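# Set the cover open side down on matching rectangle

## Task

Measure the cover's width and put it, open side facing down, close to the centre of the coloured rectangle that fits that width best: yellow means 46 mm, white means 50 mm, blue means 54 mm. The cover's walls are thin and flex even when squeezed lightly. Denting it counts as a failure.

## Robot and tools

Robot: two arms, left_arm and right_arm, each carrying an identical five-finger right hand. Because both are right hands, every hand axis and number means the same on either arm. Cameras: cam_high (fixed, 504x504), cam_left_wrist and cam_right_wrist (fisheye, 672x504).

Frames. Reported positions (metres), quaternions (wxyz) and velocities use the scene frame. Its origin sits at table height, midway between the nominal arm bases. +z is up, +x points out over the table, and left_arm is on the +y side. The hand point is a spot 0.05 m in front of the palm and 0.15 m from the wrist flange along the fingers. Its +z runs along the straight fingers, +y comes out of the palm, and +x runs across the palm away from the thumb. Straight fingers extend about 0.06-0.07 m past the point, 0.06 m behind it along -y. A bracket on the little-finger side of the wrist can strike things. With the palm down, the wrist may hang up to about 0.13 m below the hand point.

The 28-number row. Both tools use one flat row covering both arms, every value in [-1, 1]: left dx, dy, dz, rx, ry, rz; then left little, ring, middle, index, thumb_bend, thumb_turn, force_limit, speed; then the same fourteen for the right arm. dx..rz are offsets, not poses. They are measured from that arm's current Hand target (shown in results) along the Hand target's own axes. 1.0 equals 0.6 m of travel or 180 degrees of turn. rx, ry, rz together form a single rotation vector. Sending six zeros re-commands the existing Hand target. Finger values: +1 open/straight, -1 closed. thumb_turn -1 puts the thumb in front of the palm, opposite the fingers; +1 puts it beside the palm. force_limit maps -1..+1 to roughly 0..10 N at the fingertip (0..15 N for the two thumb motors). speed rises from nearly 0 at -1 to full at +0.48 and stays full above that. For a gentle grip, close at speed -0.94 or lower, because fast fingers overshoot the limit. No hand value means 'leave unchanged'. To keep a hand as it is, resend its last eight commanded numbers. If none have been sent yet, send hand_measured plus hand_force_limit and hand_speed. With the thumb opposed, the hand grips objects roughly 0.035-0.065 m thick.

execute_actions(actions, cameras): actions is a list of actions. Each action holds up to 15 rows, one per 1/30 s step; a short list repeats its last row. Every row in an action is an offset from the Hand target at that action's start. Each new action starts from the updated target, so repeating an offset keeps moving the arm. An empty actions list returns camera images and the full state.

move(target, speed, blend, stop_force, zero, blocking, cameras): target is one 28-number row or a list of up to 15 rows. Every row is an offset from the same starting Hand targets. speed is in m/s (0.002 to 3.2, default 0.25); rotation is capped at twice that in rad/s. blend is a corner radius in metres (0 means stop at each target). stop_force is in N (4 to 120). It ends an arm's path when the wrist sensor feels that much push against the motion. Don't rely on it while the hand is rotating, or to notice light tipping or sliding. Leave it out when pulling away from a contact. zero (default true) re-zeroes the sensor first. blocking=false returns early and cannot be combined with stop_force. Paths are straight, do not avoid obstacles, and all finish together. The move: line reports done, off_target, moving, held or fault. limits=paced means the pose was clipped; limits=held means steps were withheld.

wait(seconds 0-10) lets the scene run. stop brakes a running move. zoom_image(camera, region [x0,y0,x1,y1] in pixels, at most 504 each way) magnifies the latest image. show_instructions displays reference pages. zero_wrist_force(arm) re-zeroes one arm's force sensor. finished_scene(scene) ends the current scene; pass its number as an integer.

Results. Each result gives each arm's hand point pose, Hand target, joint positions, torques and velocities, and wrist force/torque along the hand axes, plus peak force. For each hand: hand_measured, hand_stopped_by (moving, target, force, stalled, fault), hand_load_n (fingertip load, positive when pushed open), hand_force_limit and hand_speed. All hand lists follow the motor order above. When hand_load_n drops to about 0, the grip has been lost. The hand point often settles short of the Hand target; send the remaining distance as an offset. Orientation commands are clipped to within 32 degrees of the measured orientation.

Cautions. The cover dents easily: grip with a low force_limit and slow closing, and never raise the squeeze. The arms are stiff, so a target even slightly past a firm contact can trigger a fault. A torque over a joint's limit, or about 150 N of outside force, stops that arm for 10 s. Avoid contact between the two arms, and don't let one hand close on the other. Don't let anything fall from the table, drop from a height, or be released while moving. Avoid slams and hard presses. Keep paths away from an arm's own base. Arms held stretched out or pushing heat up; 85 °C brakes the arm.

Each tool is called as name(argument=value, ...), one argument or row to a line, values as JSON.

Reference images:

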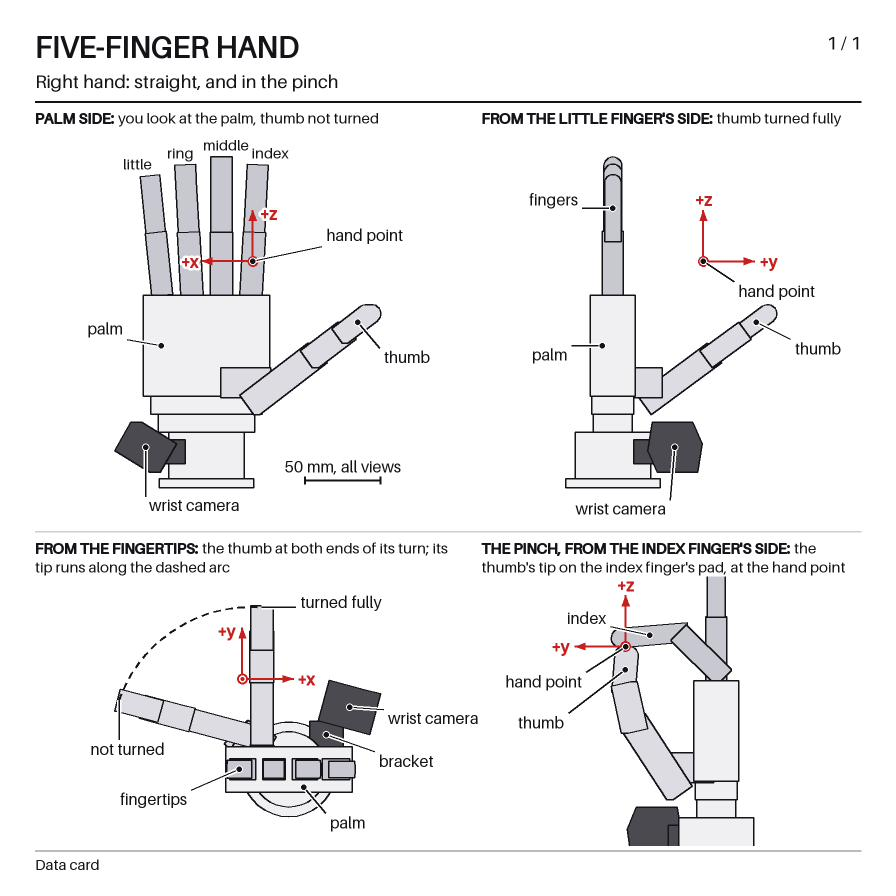

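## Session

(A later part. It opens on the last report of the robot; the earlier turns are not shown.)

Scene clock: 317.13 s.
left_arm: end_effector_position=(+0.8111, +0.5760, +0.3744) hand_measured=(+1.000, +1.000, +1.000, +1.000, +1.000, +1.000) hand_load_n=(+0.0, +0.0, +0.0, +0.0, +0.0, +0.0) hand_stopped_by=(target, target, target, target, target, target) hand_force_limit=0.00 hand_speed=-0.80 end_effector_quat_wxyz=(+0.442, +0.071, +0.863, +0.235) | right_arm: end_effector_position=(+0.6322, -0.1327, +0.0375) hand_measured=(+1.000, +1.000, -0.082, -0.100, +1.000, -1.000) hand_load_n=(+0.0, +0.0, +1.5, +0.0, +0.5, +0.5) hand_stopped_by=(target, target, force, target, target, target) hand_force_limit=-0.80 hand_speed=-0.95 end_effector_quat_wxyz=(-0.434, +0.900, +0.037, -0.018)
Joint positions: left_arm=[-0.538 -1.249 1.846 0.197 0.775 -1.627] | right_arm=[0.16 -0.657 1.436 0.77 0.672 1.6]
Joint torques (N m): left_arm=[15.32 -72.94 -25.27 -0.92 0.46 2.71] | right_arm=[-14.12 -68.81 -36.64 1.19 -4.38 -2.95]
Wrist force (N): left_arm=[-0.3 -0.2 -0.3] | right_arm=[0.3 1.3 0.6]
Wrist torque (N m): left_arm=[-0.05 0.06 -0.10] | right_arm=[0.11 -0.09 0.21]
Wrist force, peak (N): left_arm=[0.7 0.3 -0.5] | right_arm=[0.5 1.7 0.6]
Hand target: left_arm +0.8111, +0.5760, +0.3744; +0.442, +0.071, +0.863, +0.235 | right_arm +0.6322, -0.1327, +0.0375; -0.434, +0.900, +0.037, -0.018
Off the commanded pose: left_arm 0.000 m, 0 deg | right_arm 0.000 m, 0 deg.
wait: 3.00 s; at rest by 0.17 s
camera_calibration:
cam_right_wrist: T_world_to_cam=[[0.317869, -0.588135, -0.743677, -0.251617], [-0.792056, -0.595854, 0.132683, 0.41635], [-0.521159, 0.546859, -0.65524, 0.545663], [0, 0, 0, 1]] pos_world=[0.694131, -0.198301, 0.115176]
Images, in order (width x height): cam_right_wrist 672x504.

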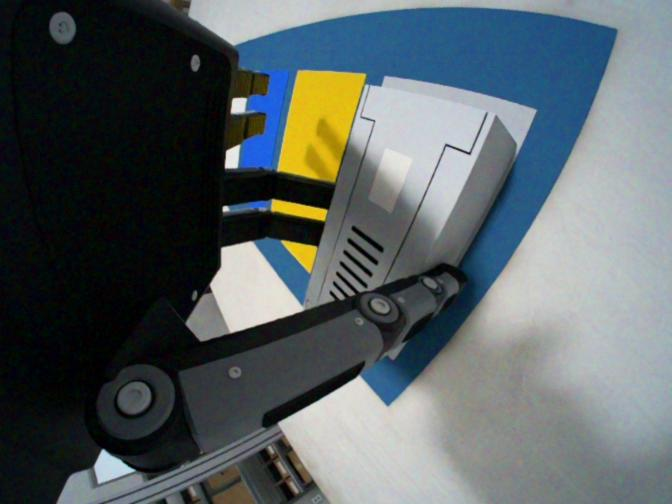

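execute_actions(
  actions=[
    [[0,0,0,0,0,0,1,1,1,1,1,1,0,-0.8,0,0,0,0,0,0,1,1,-0.1,-0.25,1,-1,-0.82,-0.96]],
  ],
  cameras=["cam_right_wrist"],
)

zoom_image(
  camera="cam_right_wrist",
  region=[260, 60, 540, 340],
)

Scene clock: 321.23 s.
left_arm: end_effector_position=(+0.8111, +0.5760, +0.3744) hand_measured=(+1.000, +1.000, +1.000, +1.000, +1.000, +1.000) hand_load_n=(+0.0, +0.0, +0.0, +0.0, +0.0, +0.0) hand_stopped_by=(target, target, target, target, target, target) hand_force_limit=0.00 hand_speed=-0.80 end_effector_quat_wxyz=(+0.442, +0.071, +0.863, +0.235) | right_arm: end_effector_position=(+0.6322, -0.1327, +0.0375) hand_measured=(+1.000, +1.000, -0.082, -0.114, +1.000, -1.000) hand_load_n=(+0.0, +0.0, +1.0, +1.0, +0.0, -0.5) hand_stopped_by=(target, target, force, force, target, target) hand_force_limit=-0.82 hand_speed=-0.96 end_effector_quat_wxyz=(-0.434, +0.900, +0.037, -0.018)
Joint positions: left_arm=[-0.538 -1.249 1.846 0.197 0.775 -1.627] | right_arm=[0.16 -0.657 1.436 0.77 0.672 1.6]
Joint torques (N m): left_arm=[13.99 -73.97 -25.37 -0.36 0.57 2.72] | right_arm=[-12.6 -70.42 -35.47 1.49 -3.98 -2.72]
Wrist force (N): left_arm=[0.4 0.2 0.0] | right_arm=[0.4 1.6 1.0]
Wrist torque (N m): left_arm=[0.00 -0.06 -0.05] | right_arm=[0.14 -0.12 0.24]
Wrist force, peak (N): left_arm=[-0.4 -0.7 -0.6] | right_arm=[0.4 1.6 1.0]
Hand target: left_arm +0.8111, +0.5760, +0.3744; +0.442, +0.071, +0.863, +0.235 | right_arm +0.6322, -0.1327, +0.0375; -0.434, +0.900, +0.037, -0.018
Off the commanded pose: left_arm 0.000 m, 0 deg | right_arm 0.000 m, 0 deg.
camera_calibration:
cam_right_wrist: T_world_to_cam=[[0.317869, -0.588135, -0.743677, -0.251617], [-0.792056, -0.595854, 0.132683, 0.41635], [-0.521159, 0.546859, -0.65524, 0.545663], [0, 0, 0, 1]] pos_world=[0.694131, -0.198301, 0.115176]
Images, in order (width x height): cam_right_wrist 672x504.

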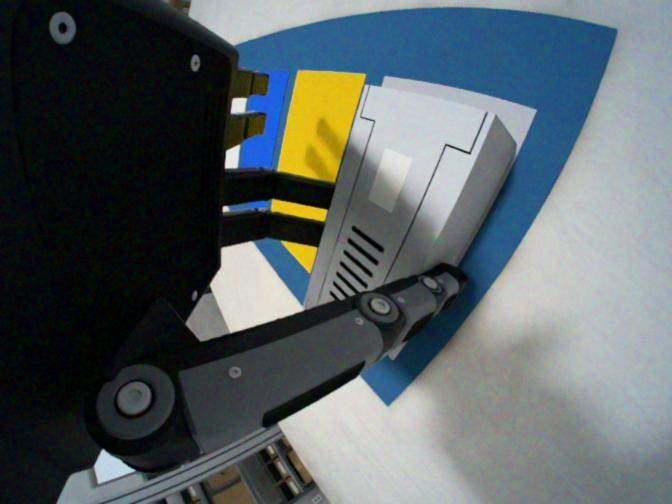

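Scaled by 1.800 from the camera's 672x504 image, which has a finer 960x720 frame.

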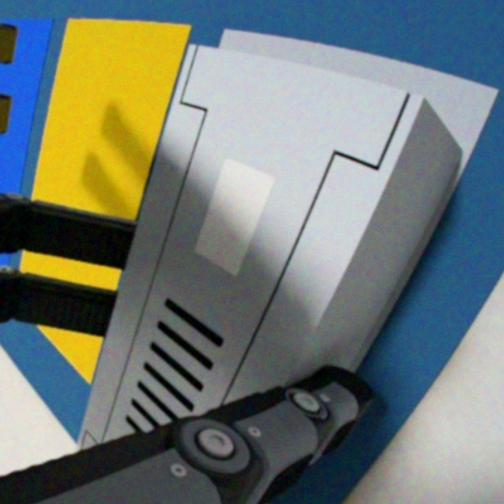

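move(
  target=[0,0,0,0,0,0,1,1,1,1,1,1,0,-0.8,0,-0.0391,-0.0311,0,0,0,1,1,-0.1,-0.25,1,-1,-0.82,-0.96],
  cameras=["cam_right_wrist"],
  speed=0.04,
)

zoom_image(
  camera="cam_right_wrist",
  region=[260, 60, 540, 340],
)

Scene clock: 327.10 s.
left_arm: end_effector_position=(+0.8111, +0.5760, +0.3744) hand_measured=(+1.000, +1.000, +1.000, +1.000, +1.000, +1.000) hand_load_n=(+0.0, +0.0, +0.0, +0.0, +0.0, +0.0) hand_stopped_by=(target, target, target, target, target, target) hand_force_limit=0.00 hand_speed=-0.80 end_effector_quat_wxyz=(+0.442, +0.071, +0.863, +0.235) | right_arm: end_effector_position=(+0.6323, -0.1327, +0.0673) hand_measured=(+1.000, +1.000, -0.082, -0.114, +1.000, -1.000) hand_load_n=(+0.0, +0.0, +0.0, +0.0, +0.0, +0.0) hand_stopped_by=(target, target, force, force, target, target) hand_force_limit=-0.82 hand_speed=-0.96 end_effector_quat_wxyz=(-0.434, +0.900, +0.037, -0.018)
Joint positions: left_arm=[-0.538 -1.249 1.846 0.197 0.775 -1.627] | right_arm=[0.16 -0.691 1.437 0.802 0.672 1.6]
Joint torques (N m): left_arm=[12.9 -73.02 -25.1 -0.55 0.06 2.65] | right_arm=[-14.64 -102 -20.85 7.6 -3.7 0.61]
Wrist force (N): left_arm=[-0.1 0.0 -0.2] | right_arm=[0.3 1.3 0.2]
Wrist torque (N m): left_arm=[-0.01 0.03 -0.09] | right_arm=[0.14 -0.09 0.23]
Wrist force, peak (N): left_arm=[0.5 -0.7 -0.6] | right_arm=[0.3 1.6 1.1]
Hand target: left_arm +0.8111, +0.5760, +0.3744; +0.442, +0.071, +0.863, +0.235 | right_arm +0.6323, -0.1327, +0.0675; -0.434, +0.900, +0.037, -0.018
Off the commanded pose: left_arm 0.000 m, 0 deg | right_arm 0.000 m, 0 deg.
move: done
camera_calibration:
cam_right_wrist: T_world_to_cam=[[0.317869, -0.588135, -0.743677, -0.229455], [-0.792056, -0.595854, 0.132683, 0.412396], [-0.521159, 0.546859, -0.65524, 0.565189], [0, 0, 0, 1]] pos_world=[0.694131, -0.198301, 0.144976]
Images, in order (width x height): cam_right_wrist 672x504.

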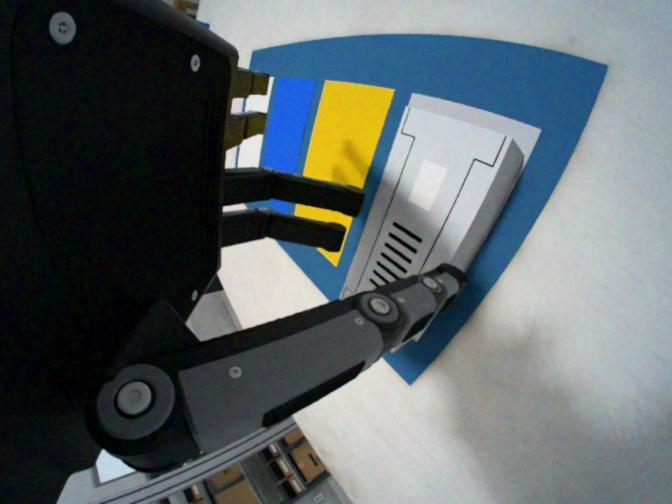

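Scaled by 1.800 from the camera's 672x504 image, which has a finer 960x720 frame.

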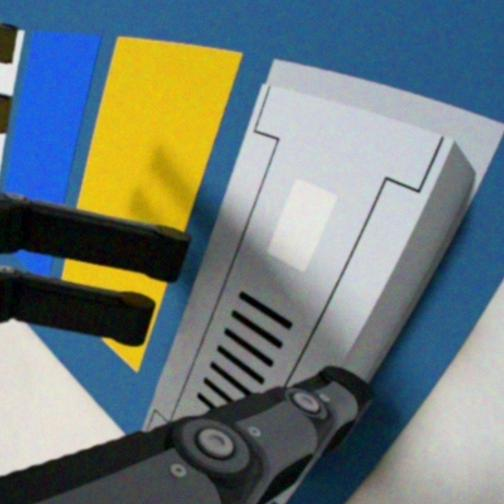

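execute_actions(
  actions=[
    [[0,0,0,0,0,0,1,1,1,1,1,1,0,-0.8,0,0,0,0,0,0,1,1,0.15,0.15,1,-1,-0.4,-0.4]],
  ],
)

move(
  target=[0,0,0,0,0,0,1,1,1,1,1,1,0,-0.8,0,0.0424,0.0337,0,0,0,1,1,0.15,0.15,1,-1,-0.4,-0.4],
  cameras=["cam_right_wrist"],
  speed=0.05,
)

zoom_image(
  camera="cam_right_wrist",
  region=[260, 60, 540, 340],
)

Scene clock: 349.83 s.
left_arm: end_effector_position=(+0.8111, +0.5760, +0.3744) hand_measured=(+1.000, +1.000, +1.000, +1.000, +1.000, +1.000) hand_load_n=(+0.0, +0.0, +0.0, +0.5, +0.0, +0.0) hand_stopped_by=(target, target, target, target, target, target) hand_force_limit=0.00 hand_speed=-0.80 end_effector_quat_wxyz=(+0.442, +0.071, +0.863, +0.235) | right_arm: end_effector_position=(+0.6323, -0.1327, +0.0675) hand_measured=(+1.000, +1.000, +0.150, +0.150, +1.000, -1.000) hand_load_n=(+0.0, +0.0, +0.0, +0.0, +0.0, +0.0) hand_stopped_by=(target, target, target, target, target, target) hand_force_limit=-0.40 hand_speed=-0.40 end_effector_quat_wxyz=(-0.434, +0.900, +0.037, -0.018)
Joint positions: left_arm=[-0.538 -1.249 1.846 0.197 0.775 -1.627] | right_arm=[0.16 -0.691 1.437 0.803 0.672 1.6]
Joint torques (N m): left_arm=[13.03 -74.72 -25.55 -0.1 0.04 2.34] | right_arm=[-13.05 -100.84 -26.22 7.28 -2.92 -2.93]
Wrist force (N): left_arm=[-0.1 -0.2 -0.5] | right_arm=[0.3 1.4 0.6]
Wrist torque (N m): left_arm=[-0.03 0.05 -0.10] | right_arm=[0.14 -0.11 0.23]
Wrist force, peak (N): left_arm=[-0.4 -0.2 -0.7] | right_arm=[0.6 1.5 0.9]
Hand target: left_arm +0.8111, +0.5760, +0.3744; +0.442, +0.071, +0.863, +0.235 | right_arm +0.6323, -0.1327, +0.0675; -0.434, +0.900, +0.037, -0.018
Off the commanded pose: left_arm 0.000 m, 0 deg | right_arm 0.000 m, 0 deg.

Scene clock: 350.90 s.
left_arm: end_effector_position=(+0.8111, +0.5760, +0.3744) hand_measured=(+1.000, +1.000, +1.000, +1.000, +1.000, +1.000) hand_load_n=(+0.0, +0.0, +0.0, +0.0, +0.0, +0.0) hand_stopped_by=(target, target, target, target, target, target) hand_force_limit=0.00 hand_speed=-0.80 end_effector_quat_wxyz=(+0.442, +0.071, +0.863, +0.235) | right_arm: end_effector_position=(+0.6322, -0.1327, +0.0352) hand_measured=(+1.000, +1.000, +0.150, +0.150, +1.000, -1.000) hand_load_n=(+0.0, +0.0, +0.0, +0.0, +0.0, +0.0) hand_stopped_by=(target, target, target, target, target, target) hand_force_limit=-0.40 hand_speed=-0.40 end_effector_quat_wxyz=(-0.434, +0.900, +0.037, -0.018)
Joint positions: left_arm=[-0.538 -1.249 1.846 0.197 0.775 -1.627] | right_arm=[0.16 -0.654 1.436 0.767 0.672 1.6]
Joint torques (N m): left_arm=[14.81 -72.95 -25.53 -0.24 0.26 2.1] | right_arm=[-8.45 -69.59 -36.04 1 -2.83 -0.73]
Wrist force (N): left_arm=[0.3 -0.4 -0.8] | right_arm=[0.2 0.2 -0.6]
Wrist torque (N m): left_arm=[-0.04 0.00 -0.07] | right_arm=[0.01 -0.08 0.21]
Wrist force, peak (N): left_arm=[0.3 -0.4 -0.8] | right_arm=[0.3 2.1 0.6]
Hand target: left_arm +0.8111, +0.5760, +0.3744; +0.442, +0.071, +0.863, +0.235 | right_arm +0.6322, -0.1327, +0.0350; -0.434, +0.900, +0.037, -0.018
Off the commanded pose: left_arm 0.000 m, 0 deg | right_arm 0.000 m, 0 deg.
move: done
camera_calibration:
cam_right_wrist: T_world_to_cam=[[0.31791, -0.588134, -0.743661, -0.25349], [-0.792087, -0.59583, 0.132608, 0.416644], [-0.521087, 0.546887, -0.655274, 0.544105], [0, 0, 0, 1]] pos_world=[0.694131, -0.198401, 0.112776]
Images, in order (width x height): cam_right_wrist 672x504.

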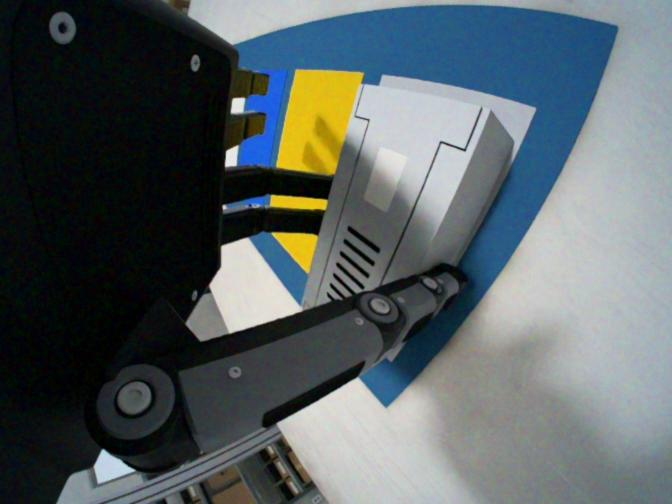

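Scaled by 1.800 from the camera's 672x504 image, which has a finer 960x720 frame.

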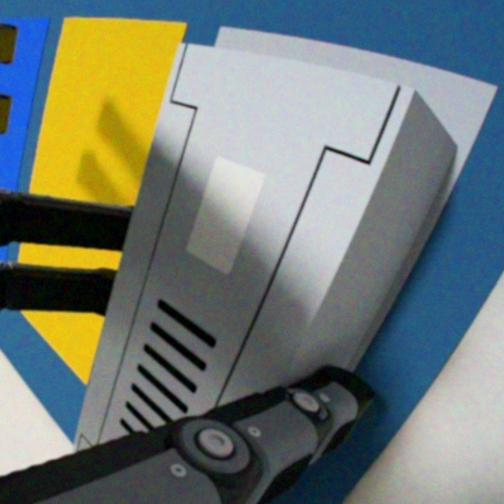

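execute_actions(
  actions=[
    [[0,0,0,0,0,0,1,1,1,1,1,1,0,-0.8,0,0,0,0,0,0,1,1,-0.3,-0.3,1,-1,-0.72,-0.95]],
  ],
)

wait(
  seconds=2,
  cameras=["cam_right_wrist"],
)

Scene clock: 358.63 s.
left_arm: end_effector_position=(+0.8111, +0.5760, +0.3744) hand_measured=(+1.000, +1.000, +1.000, +1.000, +1.000, +1.000) hand_load_n=(+0.0, +0.0, +0.0, +0.0, +0.0, +0.0) hand_stopped_by=(target, target, target, target, target, target) hand_force_limit=0.00 hand_speed=-0.80 end_effector_quat_wxyz=(+0.442, +0.071, +0.863, +0.235) | right_arm: end_effector_position=(+0.6322, -0.1327, +0.0350) hand_measured=(+1.000, +1.000, -0.080, -0.118, +1.000, -1.000) hand_load_n=(+0.0, +0.0, +1.0, +2.0, +0.5, +0.0) hand_stopped_by=(target, target, force, force, target, target) hand_force_limit=-0.72 hand_speed=-0.95 end_effector_quat_wxyz=(-0.434, +0.900, +0.037, -0.018)
Joint positions: left_arm=[-0.538 -1.249 1.846 0.197 0.775 -1.627] | right_arm=[0.16 -0.654 1.436 0.767 0.672 1.6]
Joint torques (N m): left_arm=[13.52 -73.42 -24.91 -0.02 0.08 2.61] | right_arm=[7.9 -66.37 -26.09 0.99 -2.2 2.01]
Wrist force (N): left_arm=[-0.2 -0.1 -0.4] | right_arm=[-0.3 -1.7 -2.0]
Wrist torque (N m): left_arm=[-0.02 0.04 -0.10] | right_arm=[-0.05 -0.03 0.18]
Wrist force, peak (N): left_arm=[0.2 -0.1 -0.9] | right_arm=[0.2 -2.0 -3.9]
Hand target: left_arm +0.8111, +0.5760, +0.3744; +0.442, +0.071, +0.863, +0.235 | right_arm +0.6322, -0.1327, +0.0350; -0.434, +0.900, +0.037, -0.018
Off the commanded pose: left_arm 0.000 m, 0 deg | right_arm 0.000 m, 0 deg.

Scene clock: 360.63 s.
left_arm: end_effector_position=(+0.8111, +0.5760, +0.3744) hand_measured=(+1.000, +1.000, +1.000, +1.000, +1.000, +1.000) hand_load_n=(+0.0, +0.0, +0.0, +0.0, +0.0, +0.0) hand_stopped_by=(target, target, target, target, target, target) hand_force_limit=0.00 hand_speed=-0.80 end_effector_quat_wxyz=(+0.442, +0.071, +0.863, +0.235) | right_arm: end_effector_position=(+0.6322, -0.1327, +0.0350) hand_measured=(+1.000, +1.000, -0.080, -0.118, +1.000, -1.000) hand_load_n=(+0.0, +0.0, +1.5, +1.5, +0.5, +0.0) hand_stopped_by=(target, target, force, force, target, target) hand_force_limit=-0.72 hand_speed=-0.95 end_effector_quat_wxyz=(-0.434, +0.900, +0.037, -0.018)
Joint positions: left_arm=[-0.538 -1.249 1.846 0.197 0.775 -1.627] | right_arm=[0.16 -0.654 1.436 0.767 0.672 1.6]
Joint torques (N m): left_arm=[13.59 -73.13 -24.56 -0.76 -0.2 2.58] | right_arm=[7.57 -66.05 -25.6 1.59 -2.27 1.67]
Wrist force (N): left_arm=[0.1 0.0 0.1] | right_arm=[-0.3 -1.7 -1.7]
Wrist torque (N m): left_arm=[-0.03 0.00 -0.08] | right_arm=[-0.06 -0.02 0.18]
Wrist force, peak (N): left_arm=[-0.3 -0.4 -0.9] | right_arm=[0.0 -2.4 -2.2]
Hand target: left_arm +0.8111, +0.5760, +0.3744; +0.442, +0.071, +0.863, +0.235 | right_arm +0.6322, -0.1327, +0.0350; -0.434, +0.900, +0.037, -0.018
Off the commanded pose: left_arm 0.000 m, 0 deg | right_arm 0.000 m, 0 deg.
wait: 2.00 s; at rest by 0.17 s
camera_calibration:
cam_right_wrist: T_world_to_cam=[[0.317869, -0.588135, -0.743677, -0.253476], [-0.792056, -0.595854, 0.132683, 0.416682], [-0.521159, 0.546859, -0.65524, 0.544025], [0, 0, 0, 1]] pos_world=[0.694131, -0.198301, 0.112676]
Images, in order (width x height): cam_right_wrist 672x504.

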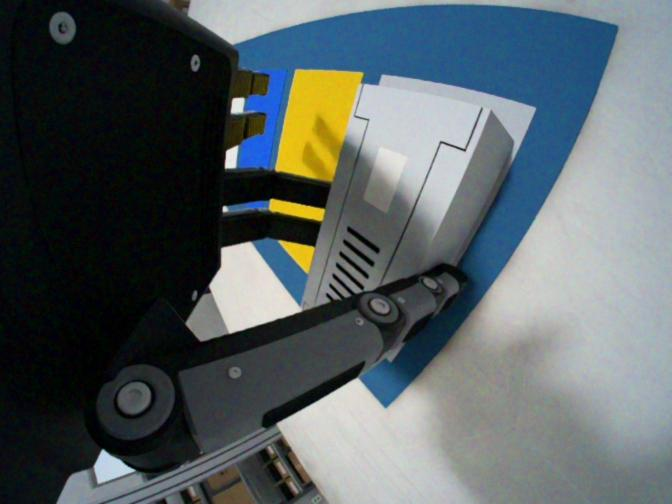

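move(
  target=[
    [0,0,0,0,0,0,1,1,1,1,1,1,0,-0.8,0,-0.0033,-0.0026,0,0,0,1,1,-0.3,-0.3,1,-1,-0.72,-0.95],
    [0,0,0,0,0,0,1,1,1,1,1,1,0,-0.8,0,-0.0552,0.0626,0,0,0,1,1,-0.3,-0.3,1,-1,-0.72,-0.95],
  ],
  cameras=["cam_right_wrist"],
  speed=0.04,
)

Scene clock: 371.20 s.
left_arm: end_effector_position=(+0.8111, +0.5760, +0.3744) hand_measured=(+1.000, +1.000, +1.000, +1.000, +1.000, +1.000) hand_load_n=(+0.0, +0.0, +0.0, +0.0, +0.0, +0.0) hand_stopped_by=(target, target, target, target, target, target) hand_force_limit=0.00 hand_speed=-0.80 end_effector_quat_wxyz=(+0.442, +0.071, +0.863, +0.235) | right_arm: end_effector_position=(+0.6281, -0.0830, +0.0376) hand_measured=(+1.000, +1.000, -0.080, -0.118, +1.000, -1.000) hand_load_n=(+0.0, +0.0, +0.0, +0.0, +0.0, +0.0) hand_stopped_by=(target, target, force, force, target, target) hand_force_limit=-0.72 hand_speed=-0.95 end_effector_quat_wxyz=(-0.434, +0.900, +0.037, -0.018)
Joint positions: left_arm=[-0.538 -1.249 1.846 0.197 0.775 -1.627] | right_arm=[0.224 -0.652 1.403 0.718 0.676 1.703]
Joint torques (N m): left_arm=[14.9 -74.68 -26.41 -0.55 -0.19 2.55] | right_arm=[11 -68.96 -37.57 0.84 1.54 3.35]
Wrist force (N): left_arm=[0.3 0.0 -0.3] | right_arm=[0.6 1.3 0.9]
Wrist torque (N m): left_arm=[-0.01 -0.03 -0.06] | right_arm=[0.07 -0.17 0.12]
Wrist force, peak (N): left_arm=[0.1 0.4 -1.0] | right_arm=[0.1 -2.1 -2.4]
Hand target: left_arm +0.8111, +0.5760, +0.3744; +0.442, +0.071, +0.863, +0.235 | right_arm +0.6281, -0.0829, +0.0376; -0.434, +0.900, +0.037, -0.018
Off the commanded pose: left_arm 0.000 m, 0 deg | right_arm 0.000 m, 0 deg.
move: done
camera_calibration:
cam_right_wrist: T_world_to_cam=[[0.317893, -0.588117, -0.743682, -0.221097], [-0.792046, -0.595872, 0.13266, 0.44271], [-0.521159, 0.546859, -0.65524, 0.516348], [0, 0, 0, 1]] pos_world=[0.690031, -0.148601, 0.115176]
Images, in order (width x height): cam_right_wrist 672x504.

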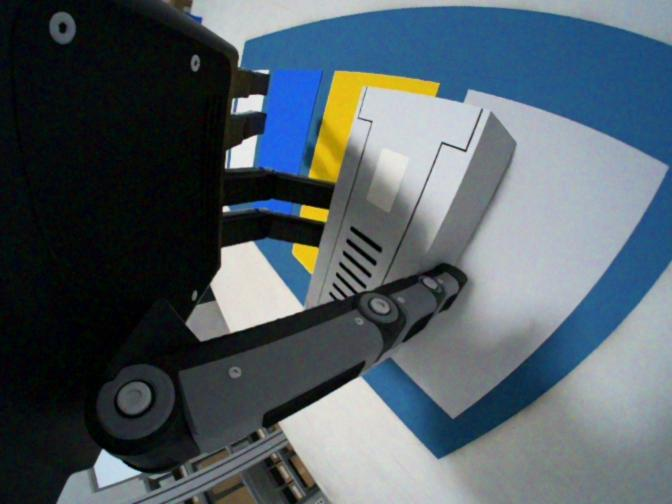

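move(
  target=[0,0,0,0,0,0,1,1,1,1,1,1,0,-0.8,-0.002,-0.1557,0.1957,0,0,0,1,1,-0.3,-0.3,1,-1,-0.72,-0.95],
  cameras=["cam_high","cam_right_wrist"],
  speed=0.06,
)

Scene clock: 378.60 s.
left_arm: end_effector_position=(+0.8111, +0.5760, +0.3744) hand_measured=(+1.000, +1.000, +1.000, +1.000, +1.000, +1.000) hand_load_n=(+0.0, +0.0, +0.0, +0.0, +0.0, +0.0) hand_stopped_by=(target, target, target, target, target, target) hand_force_limit=0.00 hand_speed=-0.80 end_effector_quat_wxyz=(+0.442, +0.071, +0.863, +0.235) | right_arm: end_effector_position=(+0.6145, +0.0664, +0.0376) hand_measured=(+1.000, +1.000, -0.080, -0.118, +1.000, -1.000) hand_load_n=(+0.0, +0.0, +0.0, +0.0, +0.0, +0.0) hand_stopped_by=(target, target, force, force, target, target) hand_force_limit=-0.72 hand_speed=-0.95 end_effector_quat_wxyz=(-0.434, +0.900, +0.037, -0.018)
Joint positions: left_arm=[-0.538 -1.249 1.846 0.197 0.775 -1.627] | right_arm=[0.406 -0.614 1.263 0.605 0.714 1.981]
Joint torques (N m): left_arm=[14.57 -74.01 -25.96 -0.31 -0.53 2.55] | right_arm=[12.13 -73.07 -40.51 0.97 1.83 2.79]
Wrist force (N): left_arm=[0.0 0.2 0.2] | right_arm=[-0.1 1.0 0.4]
Wrist torque (N m): left_arm=[-0.01 0.01 -0.07] | right_arm=[0.11 -0.04 0.07]
Wrist force, peak (N): left_arm=[0.6 -0.5 -0.6] | right_arm=[0.8 1.9 0.3]
Hand target: left_arm +0.8111, +0.5760, +0.3744; +0.442, +0.071, +0.863, +0.235 | right_arm +0.6145, +0.0666, +0.0376; -0.434, +0.900, +0.037, -0.018
Off the commanded pose: left_arm 0.000 m, 0 deg | right_arm 0.000 m, 0 deg.
move: done
camera_calibration:
cam_right_wrist: T_world_to_cam=[[0.317893, -0.588117, -0.743682, -0.128803], [-0.792046, -0.595872, 0.13266, 0.520869], [-0.521159, 0.546859, -0.65524, 0.427573], [0, 0, 0, 1]] pos_world=[0.676331, 0.000798501, 0.115276]
Images, in order (width x height): cam_high 504x504, cam_right_wrist 672x504.

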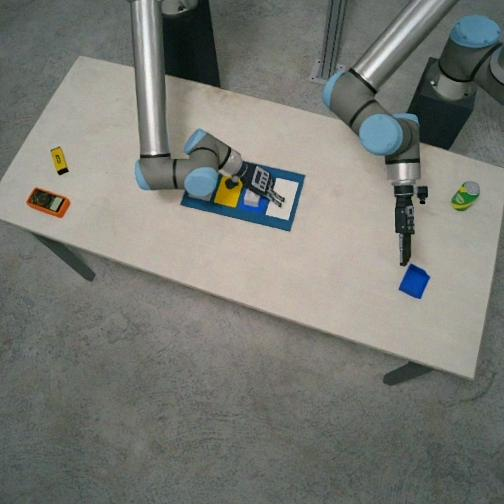

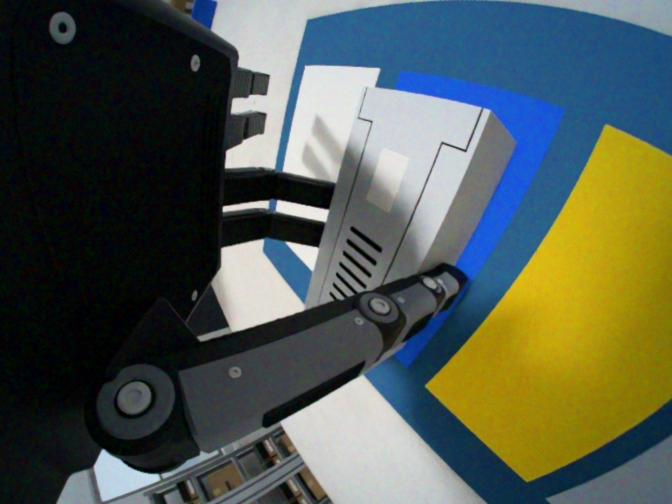

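move(
  target=[0,0,0,0,0,0,1,1,1,1,1,1,0,-0.8,0.004,-0.0997,0.1253,0,0,0,1,1,-0.3,-0.3,1,-1,-0.72,-0.95],
  cameras=["cam_high","cam_right_wrist"],
  speed=0.06,
)

Scene clock: 388.23 s.
left_arm: end_effector_position=(+0.8111, +0.5760, +0.3744) hand_measured=(+1.000, +1.000, +1.000, +1.000, +1.000, +1.000) hand_load_n=(+0.0, +0.0, +0.0, +0.0, +0.0, +0.0) hand_stopped_by=(target, target, target, target, target, target) hand_force_limit=0.00 hand_speed=-0.80 end_effector_quat_wxyz=(+0.442, +0.071, +0.863, +0.235) | right_arm: end_effector_position=(+0.6090, +0.1624, +0.0377) hand_measured=(+1.000, +1.000, -0.080, -0.118, +1.000, -1.000) hand_load_n=(+0.0, +0.0, +0.0, +0.0, +0.0, +0.0) hand_stopped_by=(target, target, force, force, target, target) hand_force_limit=-0.72 hand_speed=-0.95 end_effector_quat_wxyz=(-0.434, +0.900, +0.037, -0.018)
Joint positions: left_arm=[-0.538 -1.249 1.846 0.197 0.775 -1.627] | right_arm=[0.51 -0.56 1.125 0.581 0.752 2.127]
Joint torques (N m): left_arm=[14.31 -74.52 -25.95 -0.1 -0.76 2.57] | right_arm=[11.56 -79.82 -43.04 4.44 1.8 2.39]
Wrist force (N): left_arm=[0.0 -0.2 -0.4] | right_arm=[0.2 1.0 0.8]
Wrist torque (N m): left_arm=[-0.02 0.04 -0.08] | right_arm=[0.09 -0.08 0.06]
Wrist force, peak (N): left_arm=[0.0 -0.6 -0.8] | right_arm=[0.3 1.5 0.5]
Hand target: left_arm +0.8111, +0.5760, +0.3744; +0.442, +0.071, +0.863, +0.235 | right_arm +0.6089, +0.1625, +0.0377; -0.434, +0.900, +0.037, -0.018
Off the commanded pose: left_arm 0.000 m, 0 deg | right_arm 0.000 m, 0 deg.
move: done
camera_calibration:
cam_right_wrist: T_world_to_cam=[[0.317944, -0.588108, -0.743667, -0.0706905], [-0.792073, -0.595855, 0.132576, 0.573683], [-0.521087, 0.546887, -0.655273, 0.372215], [0, 0, 0, 1]] pos_world=[0.670831, 0.0966984, 0.115276]
Images, in order (width x height): cam_high 504x504, cam_right_wrist 672x504.

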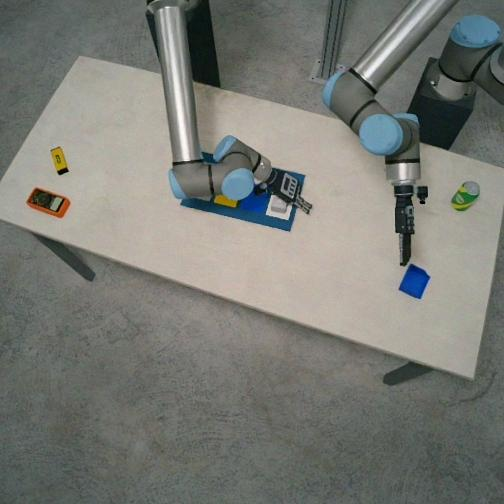

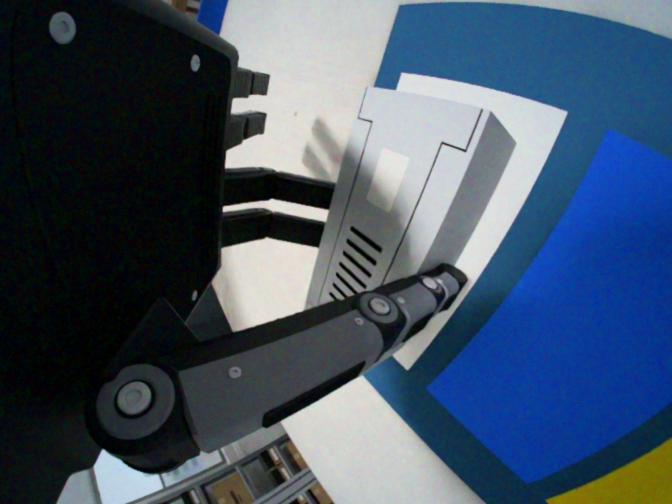

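execute_actions(
  actions=[
    [[0,0,0,0,0,0,1,1,1,1,1,1,0,-0.8,0,0,0,0,0,0,1,1,0.3,0.3,1,-1,-0.4,-0.4]],
  ],
)

move(
  target=[
    [0,0,0,0,0,0,1,1,1,1,1,1,0,-0.8,0,0.00415,-0.0052,0,0,0,1,1,0.3,0.3,1,-1,-0.4,-0.4],
    [0,0,0,0,0,0,1,1,1,1,1,1,0,-0.8,0,-0.1,-0.0882,0,0,0,1,1,0.3,0.3,1,-1,-0.4,-0.4],
    [0,0,0,0,0,0,1,1,1,1,1,1,0,-0.8,0,-0.12,-0.26,0,0,0,1,1,0.3,0.3,1,-1,-0.4,-0.4],
  ],
  cameras=["cam_high","cam_right_wrist"],
  speed=[0.03,0.1,0.2],
)

zoom_image(
  camera="cam_high",
  region=[170, 140, 310, 240],
)

Scene clock: 394.40 s.
left_arm: end_effector_position=(+0.8111, +0.5760, +0.3744) hand_measured=(+1.000, +1.000, +1.000, +1.000, +1.000, +1.000) hand_load_n=(+0.0, -0.5, +0.0, +0.0, +0.0, +0.0) hand_stopped_by=(target, target, target, target, target, target) hand_force_limit=0.00 hand_speed=-0.80 end_effector_quat_wxyz=(+0.442, +0.071, +0.863, +0.235) | right_arm: end_effector_position=(+0.6089, +0.1625, +0.0377) hand_measured=(+1.000, +1.000, +0.300, +0.300, +1.000, -1.000) hand_load_n=(+0.0, +0.0, +0.0, +0.0, +0.0, +0.0) hand_stopped_by=(target, target, target, target, target, target) hand_force_limit=-0.40 hand_speed=-0.40 end_effector_quat_wxyz=(-0.434, +0.900, +0.037, -0.018)
Joint positions: left_arm=[-0.538 -1.249 1.846 0.197 0.775 -1.627] | right_arm=[0.51 -0.56 1.125 0.581 0.752 2.127]
Joint torques (N m): left_arm=[12.81 -73.17 -25.96 0.43 -0.42 2.28] | right_arm=[10.49 -81.55 -39.11 6.04 1.24 2.7]
Wrist force (N): left_arm=[-0.1 0.0 -0.7] | right_arm=[0.0 1.2 0.8]
Wrist torque (N m): left_arm=[0.01 0.05 -0.09] | right_arm=[0.11 -0.06 0.05]
Wrist force, peak (N): left_arm=[0.2 -0.2 -1.0] | right_arm=[0.4 1.5 0.5]
Hand target: left_arm +0.8111, +0.5760, +0.3744; +0.442, +0.071, +0.863, +0.235 | right_arm +0.6089, +0.1625, +0.0377; -0.434, +0.900, +0.037, -0.018
Off the commanded pose: left_arm 0.000 m, 0 deg | right_arm 0.000 m, 0 deg.

Scene clock: 397.30 s.
left_arm: end_effector_position=(+0.8111, +0.5760, +0.3744) hand_measured=(+1.000, +1.000, +1.000, +1.000, +1.000, +1.000) hand_load_n=(-0.5, +0.0, +0.0, +0.0, +0.0, +0.0) hand_stopped_by=(target, target, target, target, target, target) hand_force_limit=0.00 hand_speed=-0.80 end_effector_quat_wxyz=(+0.442, +0.071, +0.863, +0.235) | right_arm: end_effector_position=(+0.6155, +0.0856, +0.1910) hand_measured=(+1.000, +1.000, +0.300, +0.300, +1.000, -1.000) hand_load_n=(+0.0, +0.0, +0.0, +0.5, +0.0, +0.0) hand_stopped_by=(target, target, target, target, target, target) hand_force_limit=-0.40 hand_speed=-0.40 end_effector_quat_wxyz=(-0.434, +0.900, +0.037, -0.018)
Joint positions: left_arm=[-0.538 -1.249 1.846 0.197 0.775 -1.627] | right_arm=[0.427 -0.74 1.193 0.779 0.721 2.011]
Joint torques (N m): left_arm=[16.47 -75.13 -26.79 0.17 -0.97 2.47] | right_arm=[-13.45 -108.51 -28.24 7.21 -5.07 -3.42]
Wrist force (N): left_arm=[0.2 0.0 -0.3] | right_arm=[0.4 1.0 0.6]
Wrist torque (N m): left_arm=[0.00 0.00 -0.07] | right_arm=[0.11 -0.11 0.21]
Wrist force, peak (N): left_arm=[0.0 -0.2 -1.0] | right_arm=[0.1 1.2 2.0]
Hand target: left_arm +0.8111, +0.5760, +0.3744; +0.442, +0.071, +0.863, +0.235 | right_arm +0.6155, +0.0855, +0.1911; -0.434, +0.900, +0.037, -0.018
Off the commanded pose: left_arm 0.000 m, 0 deg | right_arm 0.000 m, 0 deg.
move: done
camera_calibration:
cam_right_wrist: T_world_to_cam=[[0.317869, -0.588135, -0.743677, -0.00373236], [-0.792056, -0.595854, 0.132683, 0.512752], [-0.521159, 0.546859, -0.65524, 0.518108], [0, 0, 0, 1]] pos_world=[0.677331, 0.0199986, 0.268676]
Images, in order (width x height): cam_high 504x504, cam_right_wrist 672x504.

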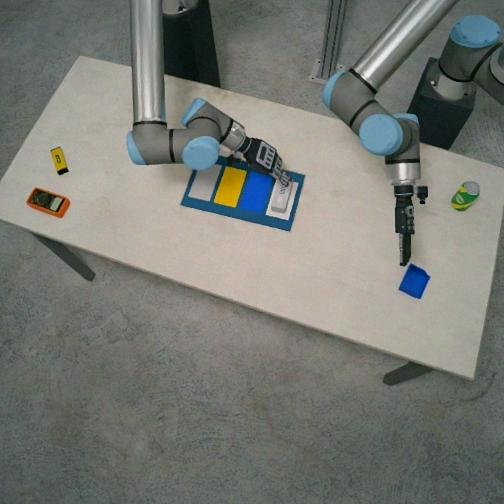

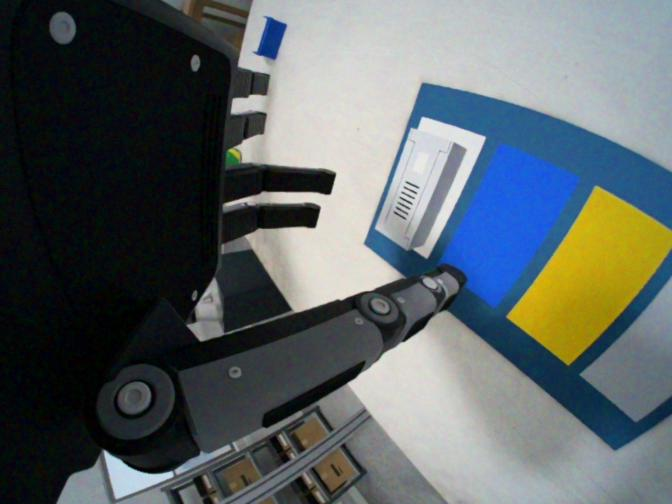

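Scaled by 3.600 from the camera's 504x504 image, which has a finer 720x720 frame.

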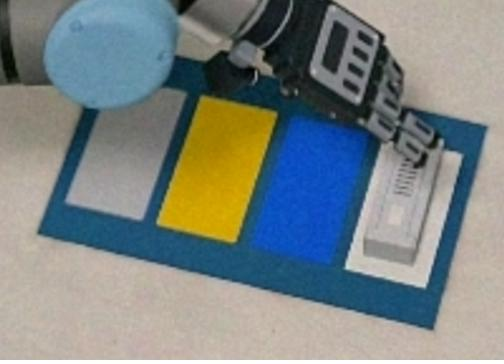

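zoom_image(
  camera="cam_right_wrist",
  region=[360, 80, 510, 270],
)

Scaled by 2.653 from the camera's 672x504 image, which has a finer 960x720 frame.

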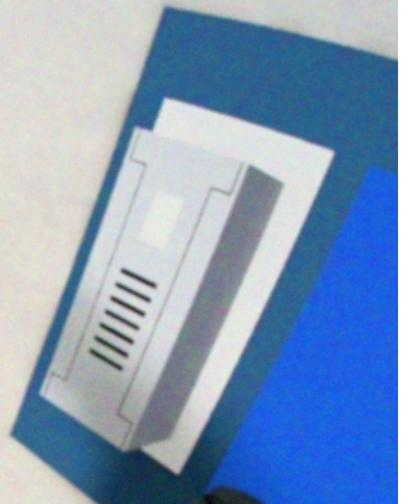

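finished_scene(
  scene=1,
)

The scene is finished: the task was done.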